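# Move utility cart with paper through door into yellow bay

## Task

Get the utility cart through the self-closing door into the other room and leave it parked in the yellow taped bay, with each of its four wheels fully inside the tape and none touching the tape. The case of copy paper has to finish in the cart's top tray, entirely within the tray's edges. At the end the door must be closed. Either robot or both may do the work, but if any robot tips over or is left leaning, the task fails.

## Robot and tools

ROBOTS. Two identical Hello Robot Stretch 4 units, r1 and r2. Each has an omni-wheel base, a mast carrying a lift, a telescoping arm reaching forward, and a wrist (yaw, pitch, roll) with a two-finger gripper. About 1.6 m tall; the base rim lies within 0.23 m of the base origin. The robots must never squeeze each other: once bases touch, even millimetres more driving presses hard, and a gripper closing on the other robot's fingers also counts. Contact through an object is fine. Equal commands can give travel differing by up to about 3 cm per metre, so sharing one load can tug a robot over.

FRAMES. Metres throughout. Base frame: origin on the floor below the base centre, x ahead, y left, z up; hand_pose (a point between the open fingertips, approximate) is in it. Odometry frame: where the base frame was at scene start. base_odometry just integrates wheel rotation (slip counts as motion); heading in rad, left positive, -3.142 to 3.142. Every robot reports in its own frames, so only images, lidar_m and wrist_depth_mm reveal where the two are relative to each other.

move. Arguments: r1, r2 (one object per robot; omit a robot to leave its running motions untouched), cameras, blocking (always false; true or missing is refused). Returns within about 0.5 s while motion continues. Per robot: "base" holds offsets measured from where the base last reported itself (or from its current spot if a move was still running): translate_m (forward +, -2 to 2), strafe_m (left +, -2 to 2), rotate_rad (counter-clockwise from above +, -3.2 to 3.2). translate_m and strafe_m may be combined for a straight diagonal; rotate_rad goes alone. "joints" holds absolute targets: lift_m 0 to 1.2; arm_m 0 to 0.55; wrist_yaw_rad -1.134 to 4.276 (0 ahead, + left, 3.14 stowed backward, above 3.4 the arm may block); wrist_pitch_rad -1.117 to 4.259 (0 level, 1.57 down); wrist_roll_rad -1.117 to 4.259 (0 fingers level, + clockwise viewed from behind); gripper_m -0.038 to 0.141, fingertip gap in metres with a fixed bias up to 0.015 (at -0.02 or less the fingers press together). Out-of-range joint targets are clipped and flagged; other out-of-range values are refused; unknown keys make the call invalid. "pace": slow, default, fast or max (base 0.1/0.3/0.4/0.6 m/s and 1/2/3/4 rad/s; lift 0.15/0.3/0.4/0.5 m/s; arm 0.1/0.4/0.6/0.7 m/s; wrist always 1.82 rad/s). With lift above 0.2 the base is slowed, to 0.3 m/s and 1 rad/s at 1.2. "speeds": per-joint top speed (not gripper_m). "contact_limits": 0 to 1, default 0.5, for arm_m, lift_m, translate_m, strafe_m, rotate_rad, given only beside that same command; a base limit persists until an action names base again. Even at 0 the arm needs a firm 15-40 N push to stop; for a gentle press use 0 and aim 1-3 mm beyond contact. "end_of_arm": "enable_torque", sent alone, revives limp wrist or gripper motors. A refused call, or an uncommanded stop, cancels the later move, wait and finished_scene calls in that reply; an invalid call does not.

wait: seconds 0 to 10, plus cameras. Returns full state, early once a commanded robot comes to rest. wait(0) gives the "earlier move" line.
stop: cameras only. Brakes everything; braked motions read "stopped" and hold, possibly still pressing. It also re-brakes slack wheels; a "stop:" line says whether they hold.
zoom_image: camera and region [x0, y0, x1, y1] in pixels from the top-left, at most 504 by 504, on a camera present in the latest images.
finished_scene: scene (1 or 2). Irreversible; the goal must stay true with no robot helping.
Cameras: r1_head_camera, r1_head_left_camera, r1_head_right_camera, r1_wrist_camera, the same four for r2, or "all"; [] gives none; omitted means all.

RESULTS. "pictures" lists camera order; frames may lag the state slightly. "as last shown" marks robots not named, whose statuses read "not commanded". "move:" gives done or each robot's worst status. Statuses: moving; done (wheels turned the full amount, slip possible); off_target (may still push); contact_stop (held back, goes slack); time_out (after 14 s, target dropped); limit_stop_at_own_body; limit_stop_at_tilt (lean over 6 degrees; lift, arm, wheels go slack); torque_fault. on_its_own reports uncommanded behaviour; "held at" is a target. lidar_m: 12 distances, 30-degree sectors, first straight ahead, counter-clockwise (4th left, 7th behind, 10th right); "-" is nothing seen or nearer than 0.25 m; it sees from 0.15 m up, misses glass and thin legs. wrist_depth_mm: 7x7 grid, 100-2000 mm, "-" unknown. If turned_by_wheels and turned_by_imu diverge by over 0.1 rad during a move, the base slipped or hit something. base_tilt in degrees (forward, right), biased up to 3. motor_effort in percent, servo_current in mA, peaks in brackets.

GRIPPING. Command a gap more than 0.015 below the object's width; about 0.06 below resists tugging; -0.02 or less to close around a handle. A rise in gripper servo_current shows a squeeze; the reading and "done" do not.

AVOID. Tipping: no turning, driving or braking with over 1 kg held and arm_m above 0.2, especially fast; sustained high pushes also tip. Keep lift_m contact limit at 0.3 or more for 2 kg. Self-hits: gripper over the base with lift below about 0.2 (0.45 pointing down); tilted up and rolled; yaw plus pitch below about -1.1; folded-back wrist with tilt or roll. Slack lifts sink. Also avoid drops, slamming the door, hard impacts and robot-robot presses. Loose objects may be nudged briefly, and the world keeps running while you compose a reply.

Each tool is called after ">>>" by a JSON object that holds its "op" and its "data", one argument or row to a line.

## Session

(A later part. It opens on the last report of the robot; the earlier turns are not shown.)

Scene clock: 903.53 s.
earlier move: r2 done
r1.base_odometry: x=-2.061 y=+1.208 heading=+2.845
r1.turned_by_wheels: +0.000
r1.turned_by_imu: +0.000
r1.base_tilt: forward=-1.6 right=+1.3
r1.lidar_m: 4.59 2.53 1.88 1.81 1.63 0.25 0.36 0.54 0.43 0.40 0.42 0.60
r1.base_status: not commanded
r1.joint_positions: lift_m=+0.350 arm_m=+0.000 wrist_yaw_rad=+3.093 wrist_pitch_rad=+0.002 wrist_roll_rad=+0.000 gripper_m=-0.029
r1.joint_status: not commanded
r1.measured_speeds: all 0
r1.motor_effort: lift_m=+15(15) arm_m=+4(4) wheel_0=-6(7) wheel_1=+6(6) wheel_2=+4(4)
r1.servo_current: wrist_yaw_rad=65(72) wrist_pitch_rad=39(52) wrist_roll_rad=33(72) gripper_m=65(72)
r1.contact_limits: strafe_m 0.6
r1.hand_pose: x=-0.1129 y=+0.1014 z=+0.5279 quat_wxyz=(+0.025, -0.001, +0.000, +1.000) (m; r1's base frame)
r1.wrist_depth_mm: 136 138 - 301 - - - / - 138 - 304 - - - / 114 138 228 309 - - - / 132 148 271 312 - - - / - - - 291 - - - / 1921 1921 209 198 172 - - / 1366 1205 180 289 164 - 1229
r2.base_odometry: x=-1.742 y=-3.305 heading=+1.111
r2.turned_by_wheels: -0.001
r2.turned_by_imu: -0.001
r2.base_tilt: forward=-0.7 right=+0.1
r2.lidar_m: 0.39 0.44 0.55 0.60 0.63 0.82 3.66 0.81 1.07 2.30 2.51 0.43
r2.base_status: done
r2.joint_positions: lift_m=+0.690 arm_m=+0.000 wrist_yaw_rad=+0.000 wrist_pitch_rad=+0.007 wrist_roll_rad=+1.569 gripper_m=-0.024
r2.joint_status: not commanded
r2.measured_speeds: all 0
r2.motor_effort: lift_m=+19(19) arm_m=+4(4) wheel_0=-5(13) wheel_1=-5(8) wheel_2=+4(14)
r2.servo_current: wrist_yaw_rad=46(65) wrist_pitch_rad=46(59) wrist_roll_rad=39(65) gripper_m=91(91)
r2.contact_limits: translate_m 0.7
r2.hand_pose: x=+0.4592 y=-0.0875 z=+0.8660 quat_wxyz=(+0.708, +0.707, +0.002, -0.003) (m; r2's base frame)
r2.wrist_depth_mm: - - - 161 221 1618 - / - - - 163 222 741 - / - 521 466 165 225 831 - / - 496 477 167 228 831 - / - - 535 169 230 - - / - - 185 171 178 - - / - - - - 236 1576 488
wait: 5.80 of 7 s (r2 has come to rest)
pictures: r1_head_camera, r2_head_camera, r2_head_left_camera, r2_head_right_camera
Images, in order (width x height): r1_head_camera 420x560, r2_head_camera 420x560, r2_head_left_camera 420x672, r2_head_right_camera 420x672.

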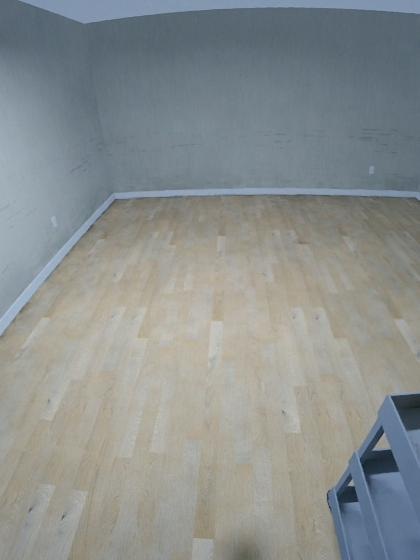

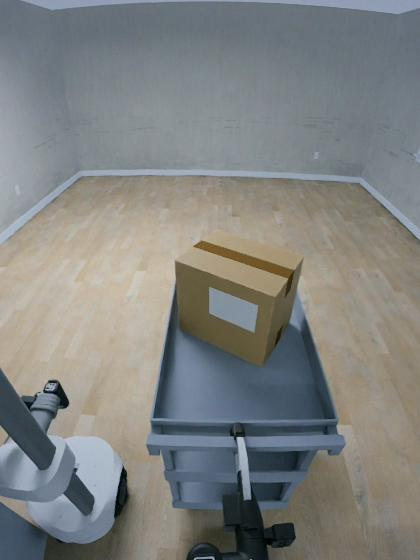

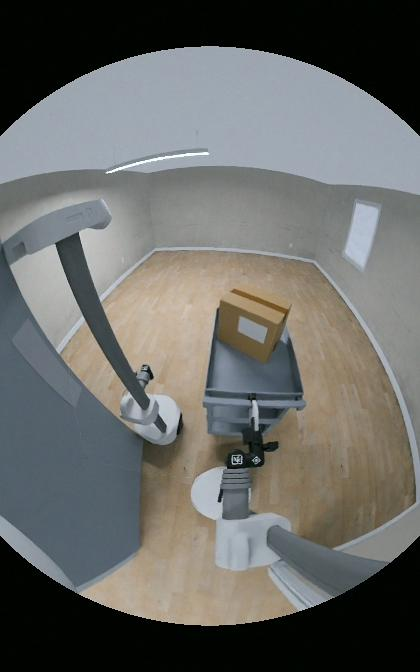

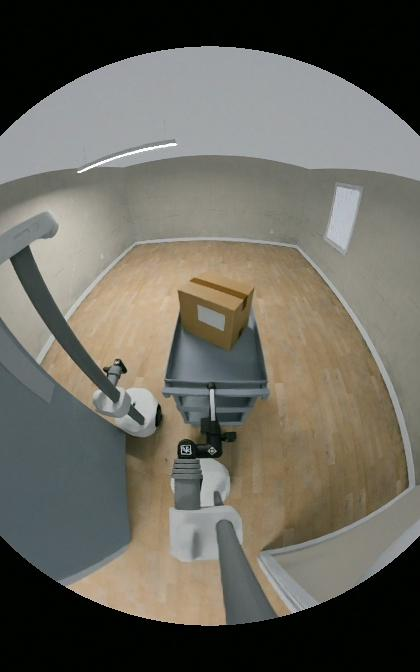

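>>> {"op": "move", "data": {
  "blocking": false,
  "r2": {"base":{"translate_m":-0.4,"strafe_m":-0.02},"pace":"slow","contact_limits":{"translate_m":0.7}},
  "cameras": []
}}

>>> {"op": "wait", "data": {
  "seconds": 7,
  "cameras": ["r2_head_camera","r2_head_left_camera","r2_head_right_camera"]
}}

Scene clock: 912.63 s.
move: r2 moving
r1: as last shown
r1.lidar_m: 4.59 2.52 1.90 1.81 1.61 0.25 0.38 0.55 0.41 0.39 0.42 0.57
r1.motor_effort: lift_m=+15(15) arm_m=+4(4) wheel_0=-6(6) wheel_1=+6(6) wheel_2=+4(4)
r1.servo_current: wrist_yaw_rad=59(65) wrist_pitch_rad=39(46) wrist_roll_rad=52(52) gripper_m=52(65)
r1.contact_limits: strafe_m 0.6
r1.wrist_depth_mm: 136 138 - 301 - - - / - 138 - 304 - - - / 114 138 228 309 - - - / 132 148 270 312 - - - / - - - 293 - - - / 1863 1983 209 198 173 - - / 1366 1229 179 289 164 - 1229
r2.base_odometry: x=-1.747 y=-3.317 heading=+1.110
r2.turned_by_wheels: +0.000
r2.turned_by_imu: +0.000
r2.base_tilt: forward=-0.6 right=+0.1
r2.lidar_m: 0.40 0.41 0.57 0.59 0.64 0.81 3.65 0.77 1.06 2.33 2.52 0.42
r2.base_status: translate_m moving; strafe_m moving
r2.joint_positions: lift_m=+0.690 arm_m=+0.000 wrist_yaw_rad=+0.000 wrist_pitch_rad=+0.007 wrist_roll_rad=+1.569 gripper_m=-0.024
r2.joint_status: not commanded
r2.measured_speeds: translate_m=-0.050 strafe_m=-0.003 rotate_rad=-0.001 lift_m=+0.000 arm_m=+0.000 wrist_yaw_rad=+0.000 wrist_pitch_rad=+0.000 wrist_roll_rad=+0.000
r2.motor_effort: lift_m=+19(19) arm_m=+4(4) wheel_0=-11(11) wheel_1=-8(9) wheel_2=+10(10)
r2.servo_current: wrist_yaw_rad=52(52) wrist_pitch_rad=46(52) wrist_roll_rad=46(52) gripper_m=85(91)
r2.contact_limits: translate_m 0.7
r2.hand_pose: x=+0.4592 y=-0.0875 z=+0.8660 quat_wxyz=(+0.708, +0.707, +0.002, -0.003) (m; r2's base frame)
r2.wrist_depth_mm: - - - 161 219 1618 - / - - - 163 223 741 - / - 521 462 165 226 820 - / - 496 477 167 228 831 - / - - 535 169 231 - - / - - 186 171 178 - - / - - - - 236 1576 484
pictures: none
No camera images: "cameras" was empty.

Scene clock: 917.43 s.
earlier move: r2 done
r1.base_odometry: x=-2.061 y=+1.208 heading=+2.845
r1.turned_by_wheels: +0.000
r1.turned_by_imu: +0.000
r1.base_tilt: forward=-1.5 right=+1.3
r1.lidar_m: 4.60 2.53 1.86 1.81 1.60 0.25 0.37 0.66 0.45 0.43 0.45 4.23
r1.base_status: not commanded
r1.joint_positions: lift_m=+0.350 arm_m=+0.000 wrist_yaw_rad=+3.093 wrist_pitch_rad=+0.002 wrist_roll_rad=+0.000 gripper_m=-0.029
r1.joint_status: not commanded
r1.measured_speeds: all 0
r1.motor_effort: lift_m=+15(15) arm_m=+4(4) wheel_0=-6(7) wheel_1=+6(6) wheel_2=+4(4)
r1.servo_current: wrist_yaw_rad=39(72) wrist_pitch_rad=33(52) wrist_roll_rad=65(72) gripper_m=65(65)
r1.contact_limits: strafe_m 0.6
r1.hand_pose: x=-0.1129 y=+0.1014 z=+0.5279 quat_wxyz=(+0.025, -0.001, +0.000, +1.000) (m; r1's base frame)
r1.wrist_depth_mm: 136 138 - 303 - - - / - 138 - 304 - - - / 114 138 228 309 - - - / 132 148 271 312 - - - / - - - 293 - - - / 1921 1921 208 198 173 - - / 904 1060 179 289 164 - 1229
r2.base_odometry: x=-1.902 y=-3.672 heading=+1.111
r2.turned_by_wheels: +0.001
r2.turned_by_imu: +0.002
r2.base_tilt: forward=-0.7 right=+0.1
r2.lidar_m: 0.38 0.41 0.64 0.58 0.61 3.30 3.21 0.50 0.47 1.69 2.45 0.44
r2.base_status: done
r2.joint_positions: lift_m=+0.690 arm_m=+0.000 wrist_yaw_rad=+0.002 wrist_pitch_rad=+0.007 wrist_roll_rad=+1.569 gripper_m=-0.024
r2.joint_status: not commanded
r2.measured_speeds: all 0
r2.motor_effort: lift_m=+19(19) arm_m=+4(5) wheel_0=-1(12) wheel_1=-4(9) wheel_2=+7(11)
r2.servo_current: wrist_yaw_rad=46(59) wrist_pitch_rad=46(59) wrist_roll_rad=39(65) gripper_m=85(91)
r2.contact_limits: translate_m 0.7
r2.hand_pose: x=+0.4594 y=-0.0870 z=+0.8660 quat_wxyz=(+0.708, +0.707, +0.003, -0.002) (m; r2's base frame)
r2.wrist_depth_mm: - - - 156 213 1499 - / - - 574 158 218 - - / - 492 452 162 221 809 - / - - 484 165 225 831 - / - - 544 168 229 - - / - - 185 170 178 - - / - - - - - 1576 488
wait: 4.80 of 7 s (r2 has come to rest)
pictures: r2_head_camera, r2_head_left_camera, r2_head_right_camera
Images, in order (width x height): r2_head_camera 420x560, r2_head_left_camera 420x672, r2_head_right_camera 420x672.

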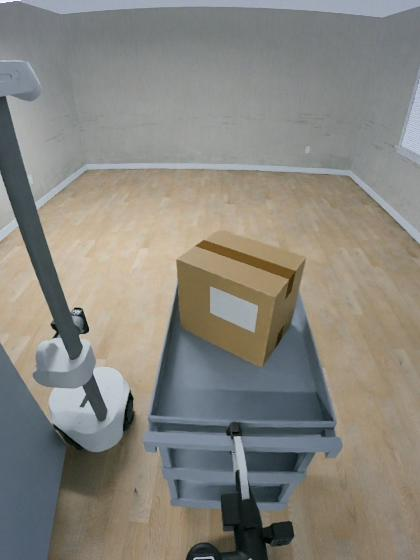

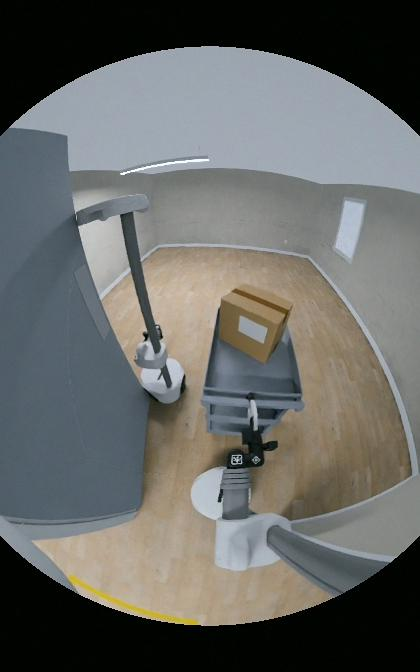

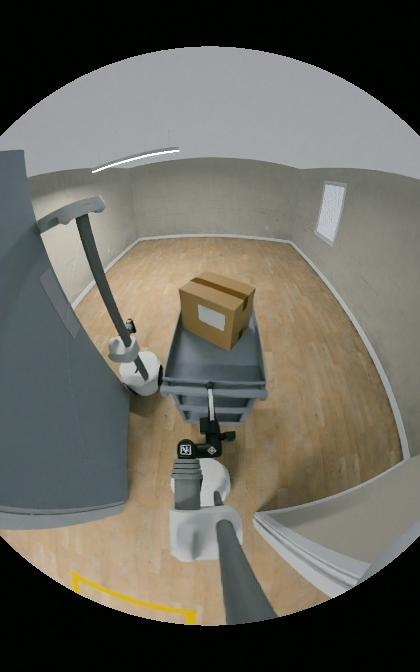

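>>> {"op": "move", "data": {
  "blocking": false,
  "r2": {"base":{"translate_m":-0.5},"pace":"slow","contact_limits":{"translate_m":0.7}},
  "cameras": []
}}

>>> {"op": "wait", "data": {
  "seconds": 7,
  "cameras": ["r2_head_camera","r2_head_left_camera","r2_head_right_camera"]
}}

Scene clock: 923.73 s.
move: r2 moving
r1: as last shown
r1.lidar_m: 4.60 2.54 1.90 1.82 1.62 0.25 0.38 0.62 0.46 0.44 0.49 4.25
r1.servo_current: wrist_yaw_rad=52(65) wrist_pitch_rad=46(46) wrist_roll_rad=46(59) gripper_m=59(65)
r1.contact_limits: strafe_m 0.6
r1.wrist_depth_mm: 136 138 - 301 - - - / - 138 - 306 - - - / 114 138 228 309 - - - / 132 148 270 310 - - - / - - - 291 - - - / 1921 1921 209 198 174 - - / 931 1042 179 289 165 - 1255
r2.base_odometry: x=-1.907 y=-3.684 heading=+1.111
r2.turned_by_wheels: +0.000
r2.turned_by_imu: +0.000
r2.base_tilt: forward=-0.7 right=+0.1
r2.lidar_m: 0.40 0.44 0.64 0.59 0.59 3.25 3.23 0.50 0.48 1.61 2.44 0.41
r2.base_status: translate_m moving
r2.joint_positions: lift_m=+0.690 arm_m=+0.000 wrist_yaw_rad=+0.002 wrist_pitch_rad=+0.007 wrist_roll_rad=+1.569 gripper_m=-0.024
r2.joint_status: not commanded
r2.measured_speeds: translate_m=-0.048 strafe_m=+0.000 rotate_rad=+0.000 lift_m=+0.000 arm_m=+0.000 wrist_yaw_rad=+0.000 wrist_pitch_rad=+0.000 wrist_roll_rad=+0.000
r2.motor_effort: lift_m=+19(19) arm_m=+4(4) wheel_0=-6(7) wheel_1=-7(7) wheel_2=+11(13)
r2.servo_current: wrist_yaw_rad=39(52) wrist_pitch_rad=46(52) wrist_roll_rad=39(52) gripper_m=85(91)
r2.contact_limits: translate_m 0.7
r2.hand_pose: x=+0.4594 y=-0.0870 z=+0.8660 quat_wxyz=(+0.708, +0.707, +0.003, -0.002) (m; r2's base frame)
r2.wrist_depth_mm: - - - 155 213 1499 - / - - 574 158 217 - - / - 480 452 162 222 820 - / - - 480 165 225 831 - / - - 549 168 230 - - / - - 185 171 178 - - / - - - - - 1537 488
pictures: none
No camera images: "cameras" was empty.

Scene clock: 929.50 s.
earlier move: r2 done
r1.base_odometry: x=-2.061 y=+1.208 heading=+2.845
r1.turned_by_wheels: +0.000
r1.turned_by_imu: +0.000
r1.base_tilt: forward=-1.5 right=+1.3
r1.lidar_m: 4.60 2.55 1.88 1.81 1.62 0.25 0.36 0.72 0.64 2.90 3.09 4.22
r1.base_status: not commanded
r1.joint_positions: lift_m=+0.350 arm_m=+0.000 wrist_yaw_rad=+3.093 wrist_pitch_rad=+0.002 wrist_roll_rad=+0.000 gripper_m=-0.029
r1.joint_status: not commanded
r1.measured_speeds: all 0
r1.motor_effort: lift_m=+15(15) arm_m=+4(4) wheel_0=-6(7) wheel_1=+6(6) wheel_2=+4(4)
r1.servo_current: wrist_yaw_rad=65(72) wrist_pitch_rad=46(59) wrist_roll_rad=46(72) gripper_m=65(72)
r1.contact_limits: strafe_m 0.6
r1.hand_pose: x=-0.1129 y=+0.1014 z=+0.5279 quat_wxyz=(+0.025, -0.001, +0.000, +1.000) (m; r1's base frame)
r1.wrist_depth_mm: 136 138 - 300 - - - / - 138 - 306 - - - / 114 139 229 309 - - - / 132 148 271 312 - - - / - - - 293 - - - / 1397 1537 209 198 173 - - / - 1205 180 287 164 - 1229
r2.base_odometry: x=-2.124 y=-4.120 heading=+1.111
r2.turned_by_wheels: +0.000
r2.turned_by_imu: +0.000
r2.base_tilt: forward=-0.7 right=+0.0
r2.lidar_m: 0.41 0.48 0.64 0.67 2.69 2.79 2.71 2.92 2.28 0.34 0.36 0.41
r2.base_status: done
r2.joint_positions: lift_m=+0.690 arm_m=+0.000 wrist_yaw_rad=+0.001 wrist_pitch_rad=+0.007 wrist_roll_rad=+1.569 gripper_m=-0.024
r2.joint_status: not commanded
r2.measured_speeds: all 0
r2.motor_effort: lift_m=+19(19) arm_m=+4(5) wheel_0=-4(11) wheel_1=-4(8) wheel_2=+5(13)
r2.servo_current: wrist_yaw_rad=52(59) wrist_pitch_rad=46(59) wrist_roll_rad=52(59) gripper_m=85(98)
r2.contact_limits: translate_m 0.7
r2.hand_pose: x=+0.4594 y=-0.0871 z=+0.8660 quat_wxyz=(+0.708, +0.707, +0.003, -0.002) (m; r2's base frame)
r2.wrist_depth_mm: - - - 151 208 1397 - / - - 535 155 214 809 - / - 449 442 158 218 809 - / - - 492 163 223 842 - / - - 559 167 229 - - / - - 186 170 178 - - / - 142 - - 241 1098 480
wait: 5.77 of 7 s (r2 has come to rest)
pictures: r2_head_camera, r2_head_left_camera, r2_head_right_camera
Images, in order (width x height): r2_head_camera 420x560, r2_head_left_camera 420x672, r2_head_right_camera 420x672.

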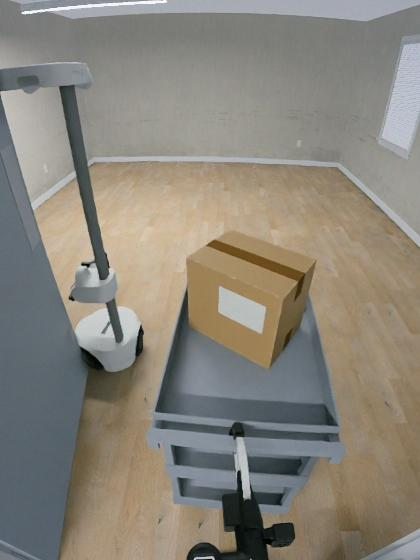

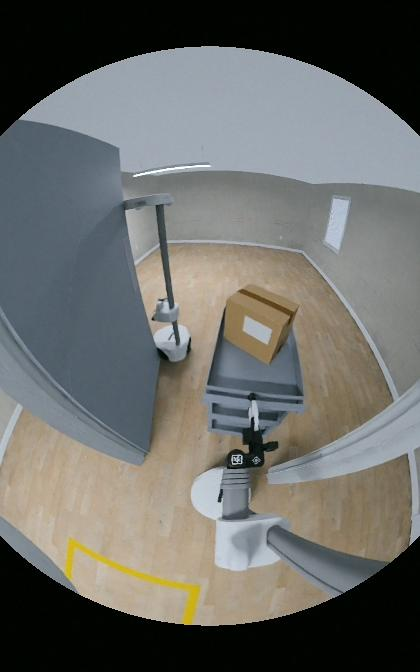

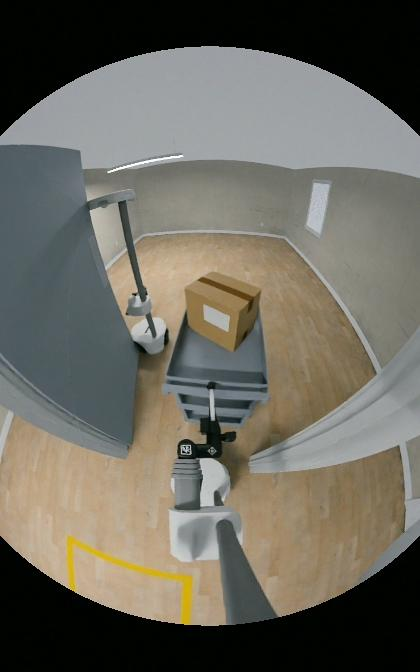

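>>> {"op": "move", "data": {
  "blocking": false,
  "r2": {"base":{"strafe_m":0.14,"translate_m":-0.06},"pace":"slow","contact_limits":{"strafe_m":0.7}},
  "cameras": []
}}

>>> {"op": "wait", "data": {
  "seconds": 5,
  "cameras": ["r2_head_camera","r2_head_left_camera"]
}}

Scene clock: 940.70 s.
move: r2 moving
r1: as last shown
r1.lidar_m: 4.60 2.52 1.89 1.81 1.63 0.25 0.38 0.73 0.64 2.90 3.07 4.25
r1.servo_current: wrist_yaw_rad=46(52) wrist_pitch_rad=39(46) wrist_roll_rad=59(59) gripper_m=65(65)
r1.contact_limits: strafe_m 0.6
r1.wrist_depth_mm: 135 138 - 301 - - - / - 138 - 304 - - - / 114 139 228 309 - - - / 132 147 270 312 - - - / - - - 293 - - - / 1366 1397 209 198 172 - - / - 1205 180 290 164 - 1229
r2.base_odometry: x=-2.136 y=-4.120 heading=+1.111
r2.turned_by_wheels: +0.000
r2.turned_by_imu: +0.001
r2.base_tilt: forward=-0.7 right=+0.1
r2.lidar_m: 0.42 0.47 0.60 0.63 2.71 2.78 2.72 2.93 2.28 0.36 0.39 0.41
r2.base_status: translate_m moving; strafe_m moving
r2.joint_positions: lift_m=+0.690 arm_m=+0.000 wrist_yaw_rad=-0.001 wrist_pitch_rad=+0.007 wrist_roll_rad=+1.569 gripper_m=-0.024
r2.joint_status: not commanded
r2.measured_speeds: translate_m=-0.020 strafe_m=+0.045 rotate_rad=+0.003 lift_m=+0.000 arm_m=+0.000 wrist_yaw_rad=+0.000 wrist_pitch_rad=+0.000 wrist_roll_rad=+0.000
r2.motor_effort: lift_m=+19(19) arm_m=+4(4) wheel_0=-12(12) wheel_1=+5(7) wheel_2=+7(8)
r2.servo_current: wrist_yaw_rad=39(52) wrist_pitch_rad=46(52) wrist_roll_rad=52(59) gripper_m=91(91)
r2.contact_limits: strafe_m 0.7
r2.hand_pose: x=+0.4592 y=-0.0878 z=+0.8660 quat_wxyz=(+0.708, +0.707, +0.002, -0.003) (m; r2's base frame)
r2.wrist_depth_mm: - - - 151 208 1430 - / - - 530 156 213 798 - / - 455 445 158 219 809 - / - - 488 163 223 831 - / - - 564 168 229 - - / - - 186 171 180 564 - / - 142 - - 240 1098 473
pictures: none
No camera images: "cameras" was empty.

Scene clock: 943.00 s.
earlier move: r2 done
r1.base_odometry: x=-2.061 y=+1.208 heading=+2.845
r1.turned_by_wheels: +0.000
r1.turned_by_imu: +0.000
r1.base_tilt: forward=-1.5 right=+1.3
r1.lidar_m: 4.60 2.51 1.87 1.80 1.64 0.25 0.37 0.74 0.67 2.91 3.05 4.25
r1.base_status: not commanded
r1.joint_positions: lift_m=+0.350 arm_m=+0.000 wrist_yaw_rad=+3.093 wrist_pitch_rad=+0.002 wrist_roll_rad=+0.000 gripper_m=-0.029
r1.joint_status: not commanded
r1.measured_speeds: all 0
r1.motor_effort: lift_m=+15(15) arm_m=+4(4) wheel_0=-6(7) wheel_1=+6(6) wheel_2=+4(4)
r1.servo_current: wrist_yaw_rad=59(72) wrist_pitch_rad=46(52) wrist_roll_rad=65(65) gripper_m=65(72)
r1.contact_limits: strafe_m 0.6
r1.hand_pose: x=-0.1129 y=+0.1014 z=+0.5279 quat_wxyz=(+0.025, -0.001, +0.000, +1.000) (m; r1's base frame)
r1.wrist_depth_mm: 136 138 - 303 - - - / - 138 - 304 - - - / 114 138 228 309 - - - / 132 148 270 314 - - - / - - - 293 - - - / - 1366 209 198 173 - - / - 1160 179 290 164 - 1229
r2.base_odometry: x=-2.275 y=-4.112 heading=+1.111
r2.turned_by_wheels: +0.000
r2.turned_by_imu: +0.000
r2.base_tilt: forward=-0.7 right=+0.1
r2.lidar_m: 0.41 0.66 0.54 0.95 2.57 2.72 2.64 2.85 2.41 0.52 0.53 0.36
r2.base_status: done
r2.joint_positions: lift_m=+0.690 arm_m=+0.000 wrist_yaw_rad=-0.002 wrist_pitch_rad=+0.007 wrist_roll_rad=+1.569 gripper_m=-0.024
r2.joint_status: not commanded
r2.measured_speeds: all 0
r2.motor_effort: lift_m=+19(19) arm_m=+4(4) wheel_0=-7(15) wheel_1=+6(8) wheel_2=+3(8)
r2.servo_current: wrist_yaw_rad=46(59) wrist_pitch_rad=52(59) wrist_roll_rad=59(59) gripper_m=85(98)
r2.contact_limits: strafe_m 0.7
r2.hand_pose: x=+0.4591 y=-0.0880 z=+0.8660 quat_wxyz=(+0.708, +0.707, +0.002, -0.003) (m; r2's base frame)
r2.wrist_depth_mm: - 477 459 124 178 - - / - 402 407 129 187 - - / - 492 466 137 198 - - / - - 554 147 212 - - / - - - 155 224 1863 - / - - 185 168 178 1182 484 / - 142 - - - 1255 1098
wait: 2.30 of 5 s (r2 has come to rest)
pictures: r2_head_camera, r2_head_left_camera
Images, in order (width x height): r2_head_camera 420x560, r2_head_left_camera 420x672.

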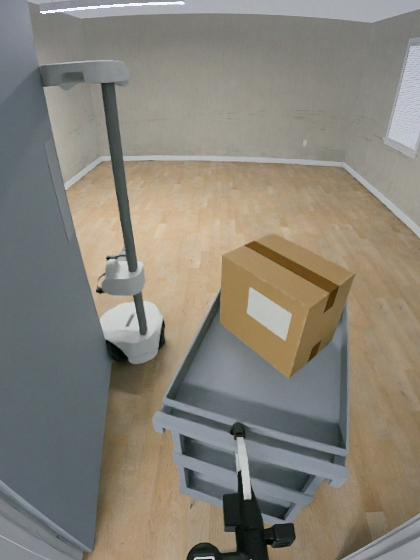

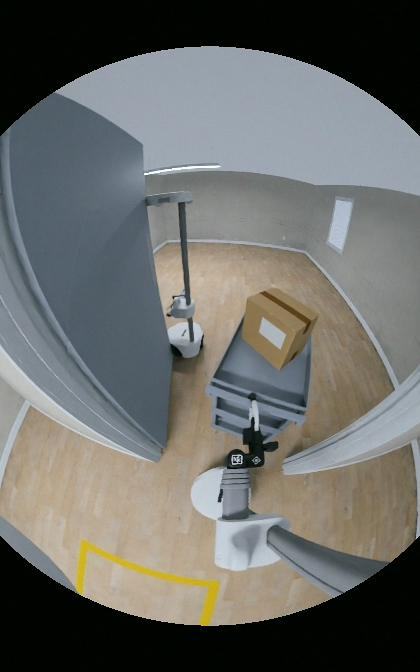

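>>> {"op": "move", "data": {
  "blocking": false,
  "r2": {"base":{"translate_m":-0.35,"strafe_m":0.09},"pace":"slow","contact_limits":{"strafe_m":0.7}},
  "cameras": []
}}

>>> {"op": "wait", "data": {
  "seconds": 5,
  "cameras": ["r2_head_camera","r2_head_left_camera","r2_head_right_camera"]
}}

Scene clock: 952.83 s.
move: r2 moving
r1: as last shown
r1.base_tilt: forward=-1.6 right=+1.3
r1.lidar_m: 4.60 2.50 1.90 1.81 1.61 0.25 0.36 0.70 0.69 2.89 3.09 4.24
r1.servo_current: wrist_yaw_rad=46(72) wrist_pitch_rad=39(46) wrist_roll_rad=46(52) gripper_m=59(65)
r1.contact_limits: strafe_m 0.6
r1.wrist_depth_mm: 135 137 - 303 - - - / - 138 - 306 - - - / 114 138 228 307 - - - / 132 148 271 312 - - - / - - - 296 - - - / - 1397 208 198 173 - - / - 1160 179 290 164 - 1205
r2.base_odometry: x=-2.284 y=-4.121 heading=+1.111
r2.turned_by_wheels: +0.000
r2.turned_by_imu: +0.000
r2.base_tilt: forward=-0.7 right=+0.1
r2.lidar_m: 0.41 0.64 0.54 1.04 2.56 2.72 2.62 2.82 2.41 0.53 0.51 0.38
r2.base_status: translate_m moving; strafe_m moving
r2.joint_positions: lift_m=+0.690 arm_m=+0.000 wrist_yaw_rad=-0.001 wrist_pitch_rad=+0.007 wrist_roll_rad=+1.569 gripper_m=-0.024
r2.joint_status: not commanded
r2.measured_speeds: translate_m=-0.048 strafe_m=+0.012 rotate_rad=+0.002 lift_m=+0.000 arm_m=+0.000 wrist_yaw_rad=+0.016 wrist_pitch_rad=+0.000 wrist_roll_rad=+0.000
r2.motor_effort: lift_m=+19(19) arm_m=+4(5) wheel_0=-7(13) wheel_1=-5(5) wheel_2=+11(11)
r2.servo_current: wrist_yaw_rad=39(59) wrist_pitch_rad=52(52) wrist_roll_rad=52(59) gripper_m=91(91)
r2.contact_limits: strafe_m 0.7
r2.hand_pose: x=+0.4592 y=-0.0877 z=+0.8660 quat_wxyz=(+0.708, +0.707, +0.002, -0.003) (m; r2's base frame)
r2.wrist_depth_mm: - 439 439 119 174 - - / - 402 402 126 185 - - / - 500 469 134 196 - - / - - 569 145 210 - - / - - - 153 224 1808 - / - - 185 167 177 1182 480 / - 142 - - - 1255 1138
pictures: none
No camera images: "cameras" was empty.

Scene clock: 957.20 s.
earlier move: r2 done
r1.base_odometry: x=-2.061 y=+1.208 heading=+2.845
r1.turned_by_wheels: +0.000
r1.turned_by_imu: +0.000
r1.base_tilt: forward=-1.5 right=+1.3
r1.lidar_m: 4.60 2.55 1.89 1.81 1.61 0.25 0.37 0.94 1.29 2.91 3.07 4.24
r1.base_status: not commanded
r1.joint_positions: lift_m=+0.350 arm_m=+0.000 wrist_yaw_rad=+3.093 wrist_pitch_rad=+0.002 wrist_roll_rad=+0.000 gripper_m=-0.029
r1.joint_status: not commanded
r1.measured_speeds: all 0
r1.motor_effort: lift_m=+15(15) arm_m=+4(4) wheel_0=-6(7) wheel_1=+6(6) wheel_2=+4(4)
r1.servo_current: wrist_yaw_rad=39(72) wrist_pitch_rad=46(52) wrist_roll_rad=46(65) gripper_m=59(72)
r1.contact_limits: strafe_m 0.6
r1.hand_pose: x=-0.1129 y=+0.1014 z=+0.5279 quat_wxyz=(+0.025, -0.001, +0.000, +1.000) (m; r1's base frame)
r1.wrist_depth_mm: 136 138 - 300 - - - / - 138 - 306 - - - / 114 138 227 309 - - - / 132 148 271 312 - - - / - - - 291 - - - / - 1708 187 198 173 - - / - 1205 179 290 164 - 1229
r2.base_odometry: x=-2.511 y=-4.385 heading=+1.111
r2.turned_by_wheels: +0.000
r2.turned_by_imu: +0.001
r2.base_tilt: forward=-0.7 right=+0.0
r2.lidar_m: 0.44 0.69 0.83 2.32 2.50 2.35 2.29 2.47 2.46 1.52 0.74 0.36
r2.base_status: done
r2.joint_positions: lift_m=+0.690 arm_m=+0.000 wrist_yaw_rad=+0.001 wrist_pitch_rad=+0.007 wrist_roll_rad=+1.569 gripper_m=-0.024
r2.joint_status: not commanded
r2.measured_speeds: all 0
r2.motor_effort: lift_m=+19(19) arm_m=+4(5) wheel_0=-2(13) wheel_1=-5(8) wheel_2=+7(14)
r2.servo_current: wrist_yaw_rad=52(59) wrist_pitch_rad=46(59) wrist_roll_rad=52(59) gripper_m=91(91)
r2.contact_limits: strafe_m 0.7
r2.hand_pose: x=+0.4593 y=-0.0873 z=+0.8660 quat_wxyz=(+0.708, +0.707, +0.003, -0.002) (m; r2's base frame)
r2.wrist_depth_mm: - 375 377 104 158 - - / - 407 410 111 171 - - / - - 500 118 186 - - / - - - 131 202 - - / - - - 146 222 1464 517 / - - 186 163 177 1430 462 / - 124 - - - - 1060
wait: 4.37 of 5 s (r2 has come to rest)
pictures: r2_head_camera, r2_head_left_camera, r2_head_right_camera
Images, in order (width x height): r2_head_camera 420x560, r2_head_left_camera 420x672, r2_head_right_camera 420x672.

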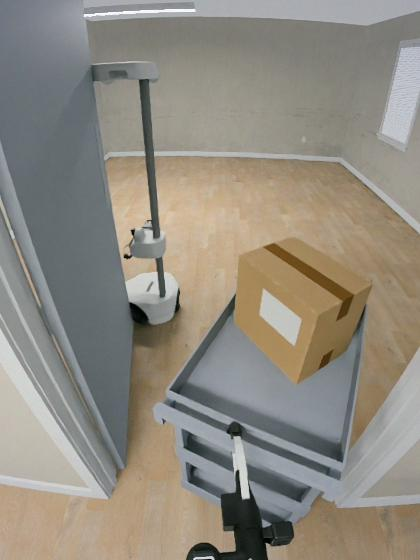

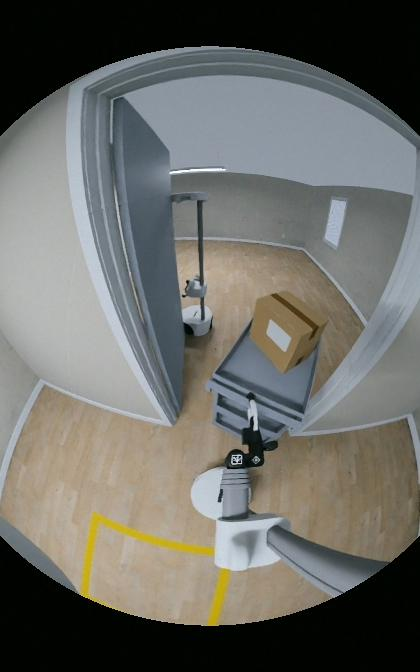

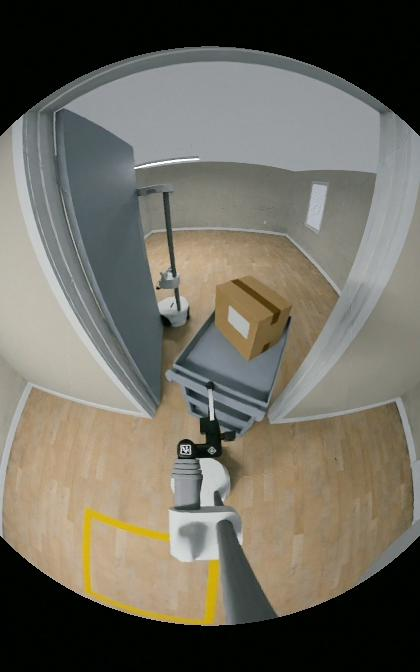

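>>> {"op": "move", "data": {
  "blocking": false,
  "r2": {"base":{"translate_m":-0.3,"strafe_m":0.12},"pace":"slow","contact_limits":{"strafe_m":0.5}},
  "cameras": []
}}

>>> {"op": "wait", "data": {
  "seconds": 5,
  "cameras": ["r2_head_camera","r2_head_left_camera","r2_head_right_camera"]
}}

Scene clock: 965.07 s.
move: r2 moving
r1: as last shown
r1.base_tilt: forward=-1.6 right=+1.3
r1.lidar_m: 4.61 2.54 1.87 1.81 1.62 0.25 0.41 0.93 1.33 2.91 3.07 4.25
r1.motor_effort: lift_m=+15(15) arm_m=+4(4) wheel_0=-5(6) wheel_1=+6(6) wheel_2=+4(4)
r1.servo_current: wrist_yaw_rad=39(65) wrist_pitch_rad=52(52) wrist_roll_rad=59(59) gripper_m=59(65)
r1.contact_limits: strafe_m 0.6
r1.wrist_depth_mm: 136 138 - 301 - - - / - 138 - 306 - - - / 114 138 227 307 - - - / 132 148 271 312 - - - / - - - 294 - - - / - 1708 186 198 172 - - / - 1182 180 290 165 - 1255
r2.base_odometry: x=-2.521 y=-4.394 heading=+1.111
r2.turned_by_wheels: +0.000
r2.turned_by_imu: +0.000
r2.base_tilt: forward=-0.6 right=+0.1
r2.lidar_m: 0.44 0.69 0.85 2.31 2.50 2.34 2.29 2.45 2.45 1.57 0.77 0.36
r2.base_status: translate_m moving; strafe_m moving
r2.joint_positions: lift_m=+0.690 arm_m=+0.000 wrist_yaw_rad=+0.001 wrist_pitch_rad=+0.007 wrist_roll_rad=+1.569 gripper_m=-0.024
r2.joint_status: not commanded
r2.measured_speeds: translate_m=-0.049 strafe_m=+0.019 rotate_rad=-0.002 lift_m=+0.000 arm_m=+0.000 wrist_yaw_rad=+0.000 wrist_pitch_rad=+0.000 wrist_roll_rad=+0.000
r2.motor_effort: lift_m=+19(19) arm_m=+4(4) wheel_0=-7(9) wheel_1=-7(7) wheel_2=+12(12)
r2.servo_current: wrist_yaw_rad=39(52) wrist_pitch_rad=46(52) wrist_roll_rad=52(59) gripper_m=85(91)
r2.contact_limits: strafe_m 0.5
r2.hand_pose: x=+0.4593 y=-0.0873 z=+0.8660 quat_wxyz=(+0.708, +0.707, +0.003, -0.002) (m; r2's base frame)
r2.wrist_depth_mm: - 375 375 103 161 - - / - 407 410 113 171 - - / - - 500 119 186 - - / - - - 131 203 - - / - - - 147 222 1499 521 / - - 185 164 178 1430 462 / - 124 - - - - 1060
pictures: none
No camera images: "cameras" was empty.

Scene clock: 969.00 s.
earlier move: r2 done
r1.base_odometry: x=-2.061 y=+1.208 heading=+2.845
r1.turned_by_wheels: +0.000
r1.turned_by_imu: +0.000
r1.base_tilt: forward=-1.6 right=+1.3
r1.lidar_m: 4.61 2.49 1.89 1.79 1.60 0.25 0.36 1.23 1.75 2.93 3.07 4.26
r1.base_status: not commanded
r1.joint_positions: lift_m=+0.350 arm_m=+0.000 wrist_yaw_rad=+3.093 wrist_pitch_rad=+0.002 wrist_roll_rad=+0.000 gripper_m=-0.029
r1.joint_status: not commanded
r1.measured_speeds: all 0
r1.motor_effort: lift_m=+15(15) arm_m=+4(4) wheel_0=-7(7) wheel_1=+6(6) wheel_2=+4(4)
r1.servo_current: wrist_yaw_rad=46(72) wrist_pitch_rad=39(52) wrist_roll_rad=52(65) gripper_m=65(65)
r1.contact_limits: strafe_m 0.6
r1.hand_pose: x=-0.1129 y=+0.1014 z=+0.5279 quat_wxyz=(+0.025, -0.001, +0.000, +1.000) (m; r1's base frame)
r1.wrist_depth_mm: 135 137 - 300 - - - / - 138 - 306 - - - / 114 138 227 307 - - - / 132 148 271 310 - - - / - - - 291 - - - / - 1618 187 198 173 - - / 1255 1205 179 289 164 - 1229
r2.base_odometry: x=-2.752 y=-4.600 heading=+1.110
r2.turned_by_wheels: +0.000
r2.turned_by_imu: -0.001
r2.base_tilt: forward=-0.6 right=+0.1
r2.lidar_m: 0.45 0.90 1.30 2.24 2.41 2.03 1.99 2.15 2.55 2.46 0.34 0.35
r2.base_status: done
r2.joint_positions: lift_m=+0.690 arm_m=+0.000 wrist_yaw_rad=-0.002 wrist_pitch_rad=+0.007 wrist_roll_rad=+1.569 gripper_m=-0.024
r2.joint_status: not commanded
r2.measured_speeds: all 0
r2.motor_effort: lift_m=+19(19) arm_m=+4(5) wheel_0=-6(15) wheel_1=-5(8) wheel_2=+4(12)
r2.servo_current: wrist_yaw_rad=46(65) wrist_pitch_rad=46(59) wrist_roll_rad=46(59) gripper_m=85(91)
r2.contact_limits: strafe_m 0.5
r2.hand_pose: x=+0.4591 y=-0.0880 z=+0.8660 quat_wxyz=(+0.708, +0.707, +0.002, -0.003) (m; r2's base frame)
r2.wrist_depth_mm: - 353 353 - 141 - - / - 452 436 - - - - / - - 569 103 173 - - / - - - 115 198 564 - / - - - 131 221 1537 492 / - - 184 153 179 1499 449 / - 123 - - 345 347 351
wait: 3.93 of 5 s (r2 has come to rest)
pictures: r2_head_camera, r2_head_left_camera, r2_head_right_camera
Images, in order (width x height): r2_head_camera 420x560, r2_head_left_camera 420x672, r2_head_right_camera 420x672.

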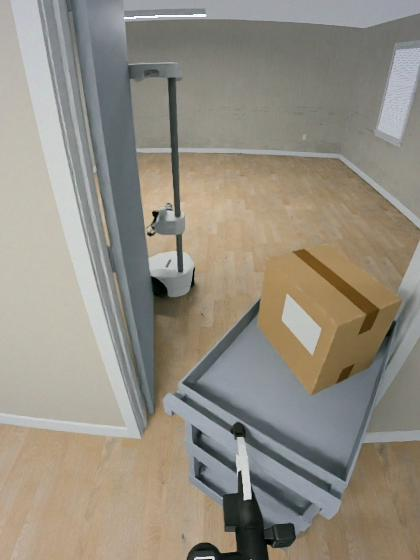

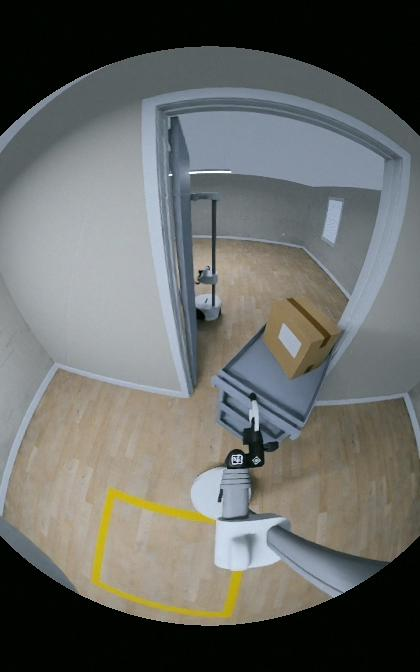

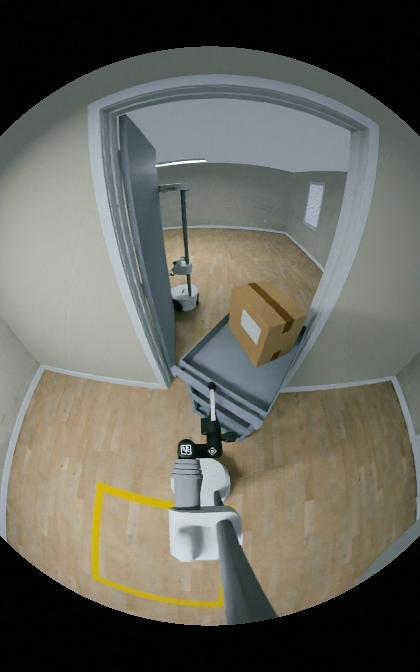

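>>> {"op": "move", "data": {
  "blocking": false,
  "r2": {"base":{"translate_m":-0.4,"strafe_m":0.2},"pace":"slow","contact_limits":{"strafe_m":0.5}},
  "cameras": []
}}

>>> {"op": "wait", "data": {
  "seconds": 6,
  "cameras": ["r2_head_camera","r2_head_left_camera","r2_head_right_camera"]
}}

Scene clock: 975.27 s.
move: r2 moving
r1: as last shown
r1.base_tilt: forward=-1.5 right=+1.3
r1.lidar_m: 4.61 2.52 1.87 1.82 1.60 0.25 0.34 1.24 1.74 2.92 3.04 4.25
r1.motor_effort: lift_m=+15(15) arm_m=+4(4) wheel_0=-6(7) wheel_1=+6(6) wheel_2=+4(4)
r1.servo_current: wrist_yaw_rad=39(65) wrist_pitch_rad=39(46) wrist_roll_rad=52(59) gripper_m=59(65)
r1.contact_limits: strafe_m 0.6
r1.wrist_depth_mm: 136 138 - 301 - - - / - 138 - 306 - - - / 114 138 227 307 - - - / 132 148 270 312 - - - / - - - 293 - - - / 1308 1618 186 198 173 - - / 1281 1205 179 289 165 - 1229
r2.base_odometry: x=-2.763 y=-4.609 heading=+1.110
r2.turned_by_wheels: -0.001
r2.turned_by_imu: +0.000
r2.base_tilt: forward=-0.7 right=+0.0
r2.lidar_m: 0.44 0.92 1.29 2.22 2.40 2.03 1.97 2.12 2.55 2.51 0.35 0.33
r2.base_status: translate_m moving; strafe_m moving
r2.joint_positions: lift_m=+0.690 arm_m=+0.000 wrist_yaw_rad=-0.002 wrist_pitch_rad=+0.007 wrist_roll_rad=+1.569 gripper_m=-0.024
r2.joint_status: not commanded
r2.measured_speeds: translate_m=-0.048 strafe_m=+0.025 rotate_rad=-0.001 lift_m=+0.000 arm_m=+0.000 wrist_yaw_rad=+0.000 wrist_pitch_rad=+0.000 wrist_roll_rad=+0.000
r2.motor_effort: lift_m=+19(19) arm_m=+4(4) wheel_0=-11(14) wheel_1=-4(6) wheel_2=+8(9)
r2.servo_current: wrist_yaw_rad=46(59) wrist_pitch_rad=52(52) wrist_roll_rad=46(52) gripper_m=85(91)
r2.contact_limits: strafe_m 0.5
r2.hand_pose: x=+0.4591 y=-0.0880 z=+0.8660 quat_wxyz=(+0.708, +0.707, +0.002, -0.003) (m; r2's base frame)
r2.wrist_depth_mm: - 353 355 - 141 - - / - 455 439 - - - - / - - 569 103 173 - - / - - - 115 198 559 - / - - - 131 221 1618 488 / - - 184 153 179 1499 1160 / - 123 - - 345 343 353
pictures: none
No camera images: "cameras" was empty.

Scene clock: 980.40 s.
earlier move: r2 done
r1.base_odometry: x=-2.061 y=+1.208 heading=+2.845
r1.turned_by_wheels: +0.000
r1.turned_by_imu: +0.000
r1.base_tilt: forward=-1.6 right=+1.3
r1.lidar_m: 4.58 2.51 1.86 1.80 1.62 0.25 0.37 1.58 1.74 2.91 3.05 4.28
r1.base_status: not commanded
r1.joint_positions: lift_m=+0.350 arm_m=+0.000 wrist_yaw_rad=+3.093 wrist_pitch_rad=+0.002 wrist_roll_rad=+0.000 gripper_m=-0.029
r1.joint_status: not commanded
r1.measured_speeds: all 0
r1.motor_effort: lift_m=+15(15) arm_m=+4(4) wheel_0=-6(7) wheel_1=+5(6) wheel_2=+4(4)
r1.servo_current: wrist_yaw_rad=39(72) wrist_pitch_rad=46(52) wrist_roll_rad=65(72) gripper_m=59(72)
r1.contact_limits: strafe_m 0.6
r1.hand_pose: x=-0.1129 y=+0.1014 z=+0.5279 quat_wxyz=(+0.025, -0.001, +0.000, +1.000) (m; r1's base frame)
r1.wrist_depth_mm: 136 138 - 301 - - - / - 138 - 306 - - - / 114 138 232 309 - - - / 132 148 270 312 - - - / - - - 293 - - - / 1921 1756 188 198 173 - - / 1366 1205 179 289 165 - 1255
r2.base_odometry: x=-3.109 y=-4.869 heading=+1.109
r2.turned_by_wheels: +0.000
r2.turned_by_imu: -0.002
r2.base_tilt: forward=-0.7 right=+0.0
r2.lidar_m: 0.47 1.30 1.92 2.06 2.07 1.61 1.57 1.69 2.49 2.64 0.31 0.32
r2.base_status: done
r2.joint_positions: lift_m=+0.690 arm_m=+0.000 wrist_yaw_rad=-0.005 wrist_pitch_rad=+0.007 wrist_roll_rad=+1.569 gripper_m=-0.024
r2.joint_status: not commanded
r2.measured_speeds: all 0
r2.motor_effort: lift_m=+19(19) arm_m=+4(5) wheel_0=-7(15) wheel_1=-4(8) wheel_2=+2(9)
r2.servo_current: wrist_yaw_rad=46(65) wrist_pitch_rad=52(52) wrist_roll_rad=46(65) gripper_m=91(91)
r2.contact_limits: strafe_m 0.5
r2.hand_pose: x=+0.4588 y=-0.0889 z=+0.8660 quat_wxyz=(+0.708, +0.707, +0.001, -0.004) (m; r2's base frame)
r2.wrist_depth_mm: - 445 - - - - - / - - - - - - - / - - - - - - - / - - - - - 1397 477 / - - - - - 1576 439 / - - 182 116 176 373 375 / - 123 - - - - -
wait: 5.13 of 6 s (r2 has come to rest)
pictures: r2_head_camera, r2_head_left_camera, r2_head_right_camera
Images, in order (width x height): r2_head_camera 420x560, r2_head_left_camera 420x672, r2_head_right_camera 420x672.

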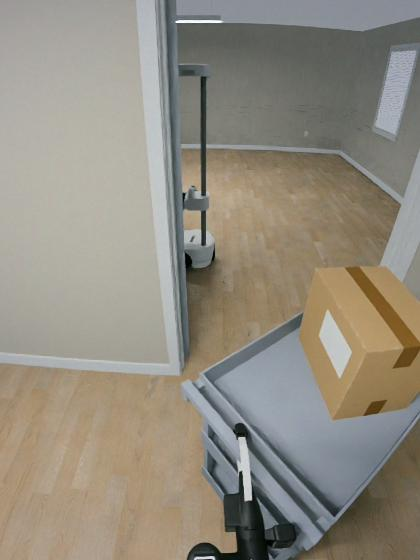

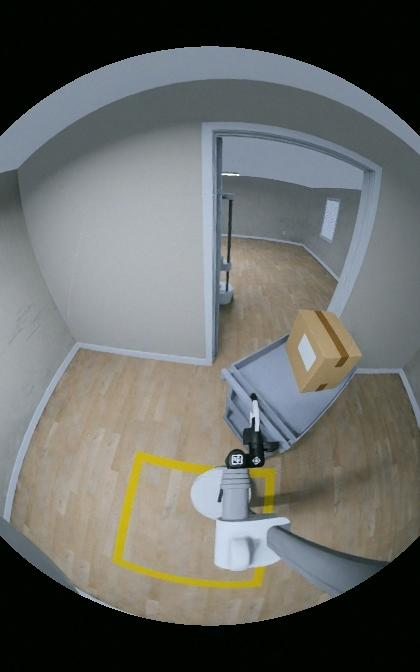

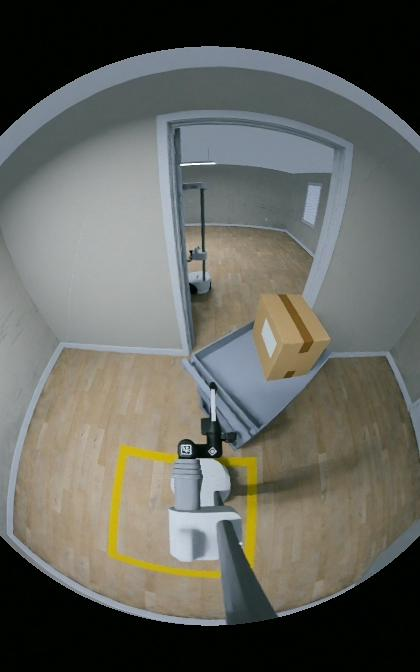

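>>> {"op": "move", "data": {
  "blocking": false,
  "r2": {"base":{"rotate_rad":-0.4},"pace":"slow","contact_limits":{"rotate_rad":0.5}},
  "cameras": []
}}

>>> {"op": "wait", "data": {
  "seconds": 4,
  "cameras": ["r2_head_camera","r2_head_left_camera"]
}}

Scene clock: 989.23 s.
move: r2 moving
r1: as last shown
r1.lidar_m: 4.61 2.51 1.88 1.81 1.60 0.25 0.34 1.59 1.74 2.92 3.07 4.28
r1.servo_current: wrist_yaw_rad=52(65) wrist_pitch_rad=46(46) wrist_roll_rad=59(59) gripper_m=59(65)
r1.contact_limits: strafe_m 0.6
r1.wrist_depth_mm: 136 138 - 303 - - - / - 138 - 304 - - - / 114 138 228 309 - - - / 132 148 262 312 - - - / - - - 291 - - - / 1921 1863 209 198 173 - - / 1308 1229 180 290 164 - 1229
r2.base_odometry: x=-3.109 y=-4.869 heading=+0.987
r2.turned_by_wheels: -0.123
r2.turned_by_imu: -0.118
r2.base_tilt: forward=-0.7 right=+0.1
r2.lidar_m: 0.44 1.27 1.71 2.07 2.16 1.68 1.55 1.63 2.16 2.65 0.56 0.32
r2.base_status: rotate_rad moving
r2.joint_positions: lift_m=+0.690 arm_m=+0.000 wrist_yaw_rad=+0.012 wrist_pitch_rad=+0.007 wrist_roll_rad=+1.569 gripper_m=-0.024
r2.joint_status: not commanded
r2.measured_speeds: translate_m=+0.000 strafe_m=+0.000 rotate_rad=-0.484 lift_m=+0.000 arm_m=+0.000 wrist_yaw_rad=+0.044 wrist_pitch_rad=+0.000 wrist_roll_rad=+0.000
r2.motor_effort: lift_m=+19(19) arm_m=+4(4) wheel_0=+21(21) wheel_1=+9(10) wheel_2=+11(13)
r2.servo_current: wrist_yaw_rad=65(65) wrist_pitch_rad=52(52) wrist_roll_rad=46(59) gripper_m=91(91)
r2.contact_limits: rotate_rad 0.5
r2.hand_pose: x=+0.4603 y=-0.0840 z=+0.8660 quat_wxyz=(+0.708, +0.707, +0.007, +0.002) (m; r2's base frame)
r2.wrist_depth_mm: - 397 - - - - - / - - 554 - - - - / - - - - - - - / - - - - - 512 500 / - - - - - 1499 455 / - - 185 107 174 - 366 / - - - - - - -
pictures: none
No camera images: "cameras" was empty.

Scene clock: 990.30 s.
earlier move: r2 done
r1.base_odometry: x=-2.061 y=+1.208 heading=+2.845
r1.turned_by_wheels: +0.000
r1.turned_by_imu: +0.000
r1.base_tilt: forward=-1.5 right=+1.3
r1.lidar_m: 4.59 2.50 1.88 1.81 1.61 0.25 0.34 1.57 1.75 2.91 3.06 4.24
r1.base_status: not commanded
r1.joint_positions: lift_m=+0.350 arm_m=+0.000 wrist_yaw_rad=+3.093 wrist_pitch_rad=+0.002 wrist_roll_rad=+0.000 gripper_m=-0.029
r1.joint_status: not commanded
r1.measured_speeds: all 0
r1.motor_effort: lift_m=+15(15) arm_m=+4(4) wheel_0=-6(7) wheel_1=+6(6) wheel_2=+4(4)
r1.servo_current: wrist_yaw_rad=72(72) wrist_pitch_rad=46(52) wrist_roll_rad=46(65) gripper_m=59(72)
r1.contact_limits: strafe_m 0.6
r1.hand_pose: x=-0.1129 y=+0.1014 z=+0.5279 quat_wxyz=(+0.025, -0.001, +0.000, +1.000) (m; r1's base frame)
r1.wrist_depth_mm: 135 138 - 301 - - - / - 138 - 304 - - - / 114 138 228 309 - - - / 132 148 271 312 - - - / - - - 291 - - - / 1921 1756 209 198 173 - - / 1366 1205 180 290 165 - 1229
r2.base_odometry: x=-3.109 y=-4.869 heading=+0.711
r2.turned_by_wheels: -0.276
r2.turned_by_imu: -0.268
r2.base_tilt: forward=-0.6 right=+0.1
r2.lidar_m: 0.41 1.23 1.38 2.09 2.08 1.91 1.58 1.57 1.76 2.67 2.65 0.39
r2.base_status: done
r2.joint_positions: lift_m=+0.690 arm_m=+0.000 wrist_yaw_rad=-0.001 wrist_pitch_rad=+0.007 wrist_roll_rad=+1.569 gripper_m=-0.024
r2.joint_status: not commanded
r2.measured_speeds: all 0
r2.motor_effort: lift_m=+19(19) arm_m=+4(4) wheel_0=+4(23) wheel_1=+3(11) wheel_2=+6(13)
r2.servo_current: wrist_yaw_rad=46(98) wrist_pitch_rad=52(59) wrist_roll_rad=52(59) gripper_m=78(91)
r2.contact_limits: rotate_rad 0.5
r2.hand_pose: x=+0.4591 y=-0.0878 z=+0.8660 quat_wxyz=(+0.708, +0.707, +0.002, -0.003) (m; r2's base frame)
r2.wrist_depth_mm: - 445 459 124 179 - - / - 407 410 129 189 - - / - 477 466 138 199 - - / - - 564 148 213 - - / - - - 157 225 1808 - / - - 186 168 177 1464 484 / - - - - - 1661 1138
wait: 1.07 of 4 s (r2 has come to rest)
pictures: r2_head_camera, r2_head_left_camera
Images, in order (width x height): r2_head_camera 420x560, r2_head_left_camera 420x672.

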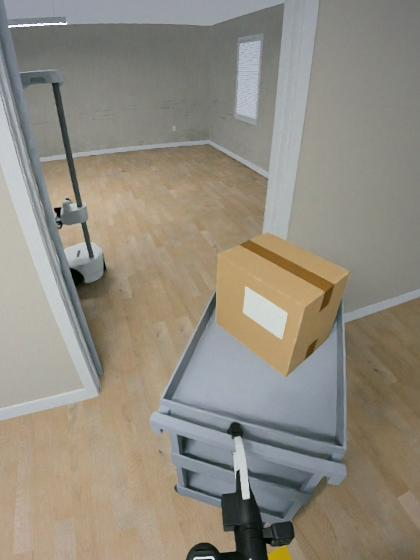

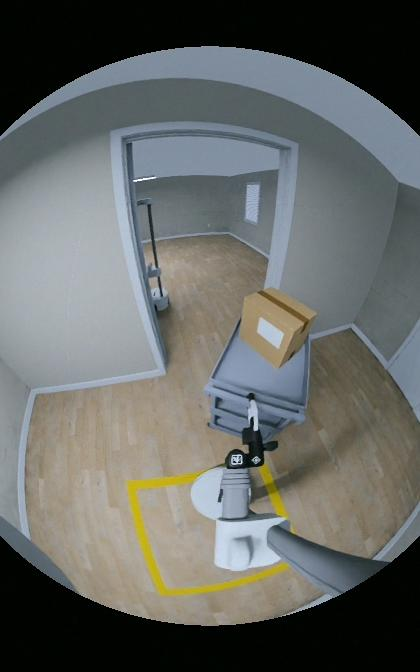

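>>> {"op": "move", "data": {
  "blocking": false,
  "r2": {"base":{"translate_m":-0.6,"strafe_m":0.08},"pace":"slow","contact_limits":{"translate_m":0.7}},
  "cameras": []
}}

>>> {"op": "wait", "data": {
  "seconds": 8,
  "cameras": ["r2_head_camera","r2_head_left_camera","r2_head_right_camera"]
}}

Scene clock: 1000.43 s.
move: r2 moving
r1: as last shown
r1.base_tilt: forward=-1.6 right=+1.3
r1.lidar_m: 4.62 2.52 1.88 1.82 1.63 0.25 0.37 1.58 1.78 2.91 3.04 4.23
r1.servo_current: wrist_yaw_rad=52(59) wrist_pitch_rad=39(46) wrist_roll_rad=39(65) gripper_m=65(65)
r1.contact_limits: strafe_m 0.6
r1.wrist_depth_mm: 136 137 - 300 - - - / - 138 - 306 - - - / 114 138 229 309 - - - / 132 148 271 312 - - - / - - - 294 - - - / 1808 1756 208 198 173 - - / 1336 1229 180 287 165 - 1229
r2.base_odometry: x=-3.119 y=-4.876 heading=+0.711
r2.turned_by_wheels: +0.000
r2.turned_by_imu: +0.000
r2.base_tilt: forward=-0.7 right=+0.0
r2.lidar_m: 0.43 1.25 1.40 2.09 2.07 1.88 1.55 1.58 1.76 2.65 2.66 0.40
r2.base_status: translate_m moving; strafe_m moving
r2.joint_positions: lift_m=+0.690 arm_m=+0.000 wrist_yaw_rad=-0.001 wrist_pitch_rad=+0.007 wrist_roll_rad=+1.569 gripper_m=-0.024
r2.joint_status: not commanded
r2.measured_speeds: translate_m=-0.049 strafe_m=+0.007 rotate_rad=+0.001 lift_m=+0.000 arm_m=+0.000 wrist_yaw_rad=+0.000 wrist_pitch_rad=+0.000 wrist_roll_rad=+0.000
r2.motor_effort: lift_m=+19(19) arm_m=+4(4) wheel_0=-9(10) wheel_1=-6(7) wheel_2=+11(13)
r2.servo_current: wrist_yaw_rad=52(52) wrist_pitch_rad=39(52) wrist_roll_rad=52(59) gripper_m=85(91)
r2.contact_limits: translate_m 0.7
r2.hand_pose: x=+0.4592 y=-0.0878 z=+0.8660 quat_wxyz=(+0.708, +0.707, +0.002, -0.003) (m; r2's base frame)
r2.wrist_depth_mm: - 452 473 127 181 - - / - 410 410 132 191 - - / - 473 462 139 203 - - / - - 549 149 215 - - / - - - 157 226 - - / - - 185 169 178 1464 492 / - - - - - 1661 1160
pictures: none
No camera images: "cameras" was empty.

Scene clock: 1007.27 s.
earlier move: r2 done
r1.base_odometry: x=-2.061 y=+1.208 heading=+2.845
r1.turned_by_wheels: +0.000
r1.turned_by_imu: +0.000
r1.base_tilt: forward=-1.5 right=+1.3
r1.lidar_m: 4.60 2.52 1.89 1.81 1.59 0.25 0.36 1.60 1.77 2.89 3.06 4.27
r1.base_status: not commanded
r1.joint_positions: lift_m=+0.350 arm_m=+0.000 wrist_yaw_rad=+3.093 wrist_pitch_rad=+0.002 wrist_roll_rad=+0.000 gripper_m=-0.029
r1.joint_status: not commanded
r1.measured_speeds: all 0
r1.motor_effort: lift_m=+15(15) arm_m=+4(4) wheel_0=-6(7) wheel_1=+6(6) wheel_2=+4(4)
r1.servo_current: wrist_yaw_rad=46(65) wrist_pitch_rad=46(52) wrist_roll_rad=39(65) gripper_m=65(72)
r1.contact_limits: strafe_m 0.6
r1.hand_pose: x=-0.1129 y=+0.1014 z=+0.5279 quat_wxyz=(+0.025, -0.001, +0.000, +1.000) (m; r1's base frame)
r1.wrist_depth_mm: 136 137 - 301 - - - / - 138 - 306 - - - / 114 138 232 307 - - - / 132 148 297 312 - - - / - - - 293 - - - / 1921 1921 209 198 173 - - / 1397 1255 179 289 165 - 1205
r2.base_odometry: x=-3.616 y=-5.200 heading=+0.710
r2.turned_by_wheels: +0.000
r2.turned_by_imu: -0.001
r2.base_tilt: forward=-0.7 right=+0.1
r2.lidar_m: 0.42 1.75 2.02 1.82 1.81 1.24 1.01 1.02 1.17 1.92 2.89 0.40
r2.base_status: done
r2.joint_positions: lift_m=+0.690 arm_m=+0.000 wrist_yaw_rad=-0.001 wrist_pitch_rad=+0.007 wrist_roll_rad=+1.569 gripper_m=-0.024
r2.joint_status: not commanded
r2.measured_speeds: all 0
r2.motor_effort: lift_m=+19(19) arm_m=+4(4) wheel_0=-7(13) wheel_1=-4(8) wheel_2=+5(13)
r2.servo_current: wrist_yaw_rad=39(65) wrist_pitch_rad=46(59) wrist_roll_rad=39(65) gripper_m=85(98)
r2.contact_limits: translate_m 0.7
r2.hand_pose: x=+0.4592 y=-0.0878 z=+0.8660 quat_wxyz=(+0.708, +0.707, +0.002, -0.003) (m; r2's base frame)
r2.wrist_depth_mm: - - - 145 202 732 - / - 492 488 151 208 - - / 1756 452 439 156 216 - - / 1708 - 500 161 222 842 - / 1661 - 585 167 229 - - / - - 185 171 179 539 - / - 124 - - - - 480
wait: 6.83 of 8 s (r2 has come to rest)
pictures: r2_head_camera, r2_head_left_camera, r2_head_right_camera
Images, in order (width x height): r2_head_camera 420x560, r2_head_left_camera 420x672, r2_head_right_camera 420x672.

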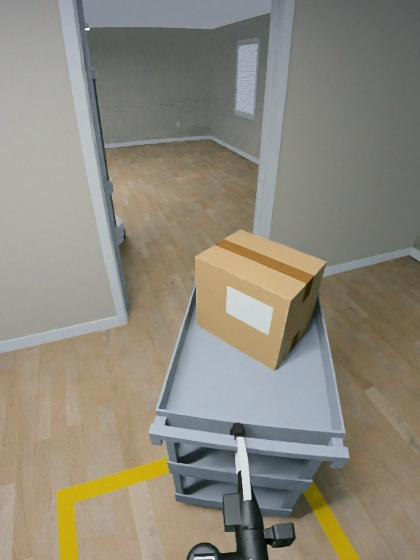

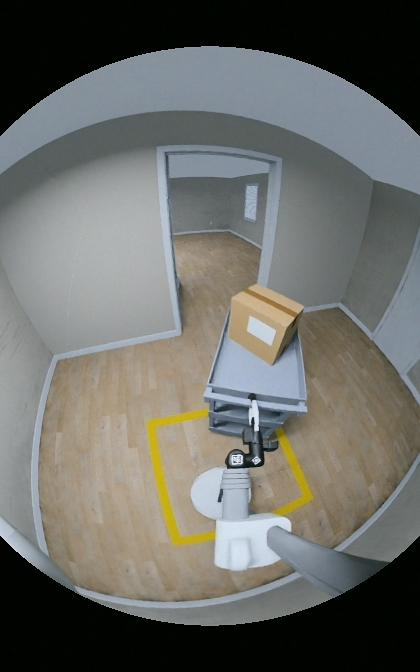

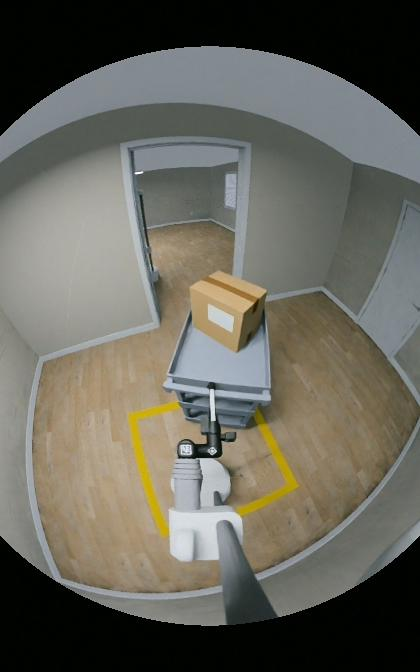

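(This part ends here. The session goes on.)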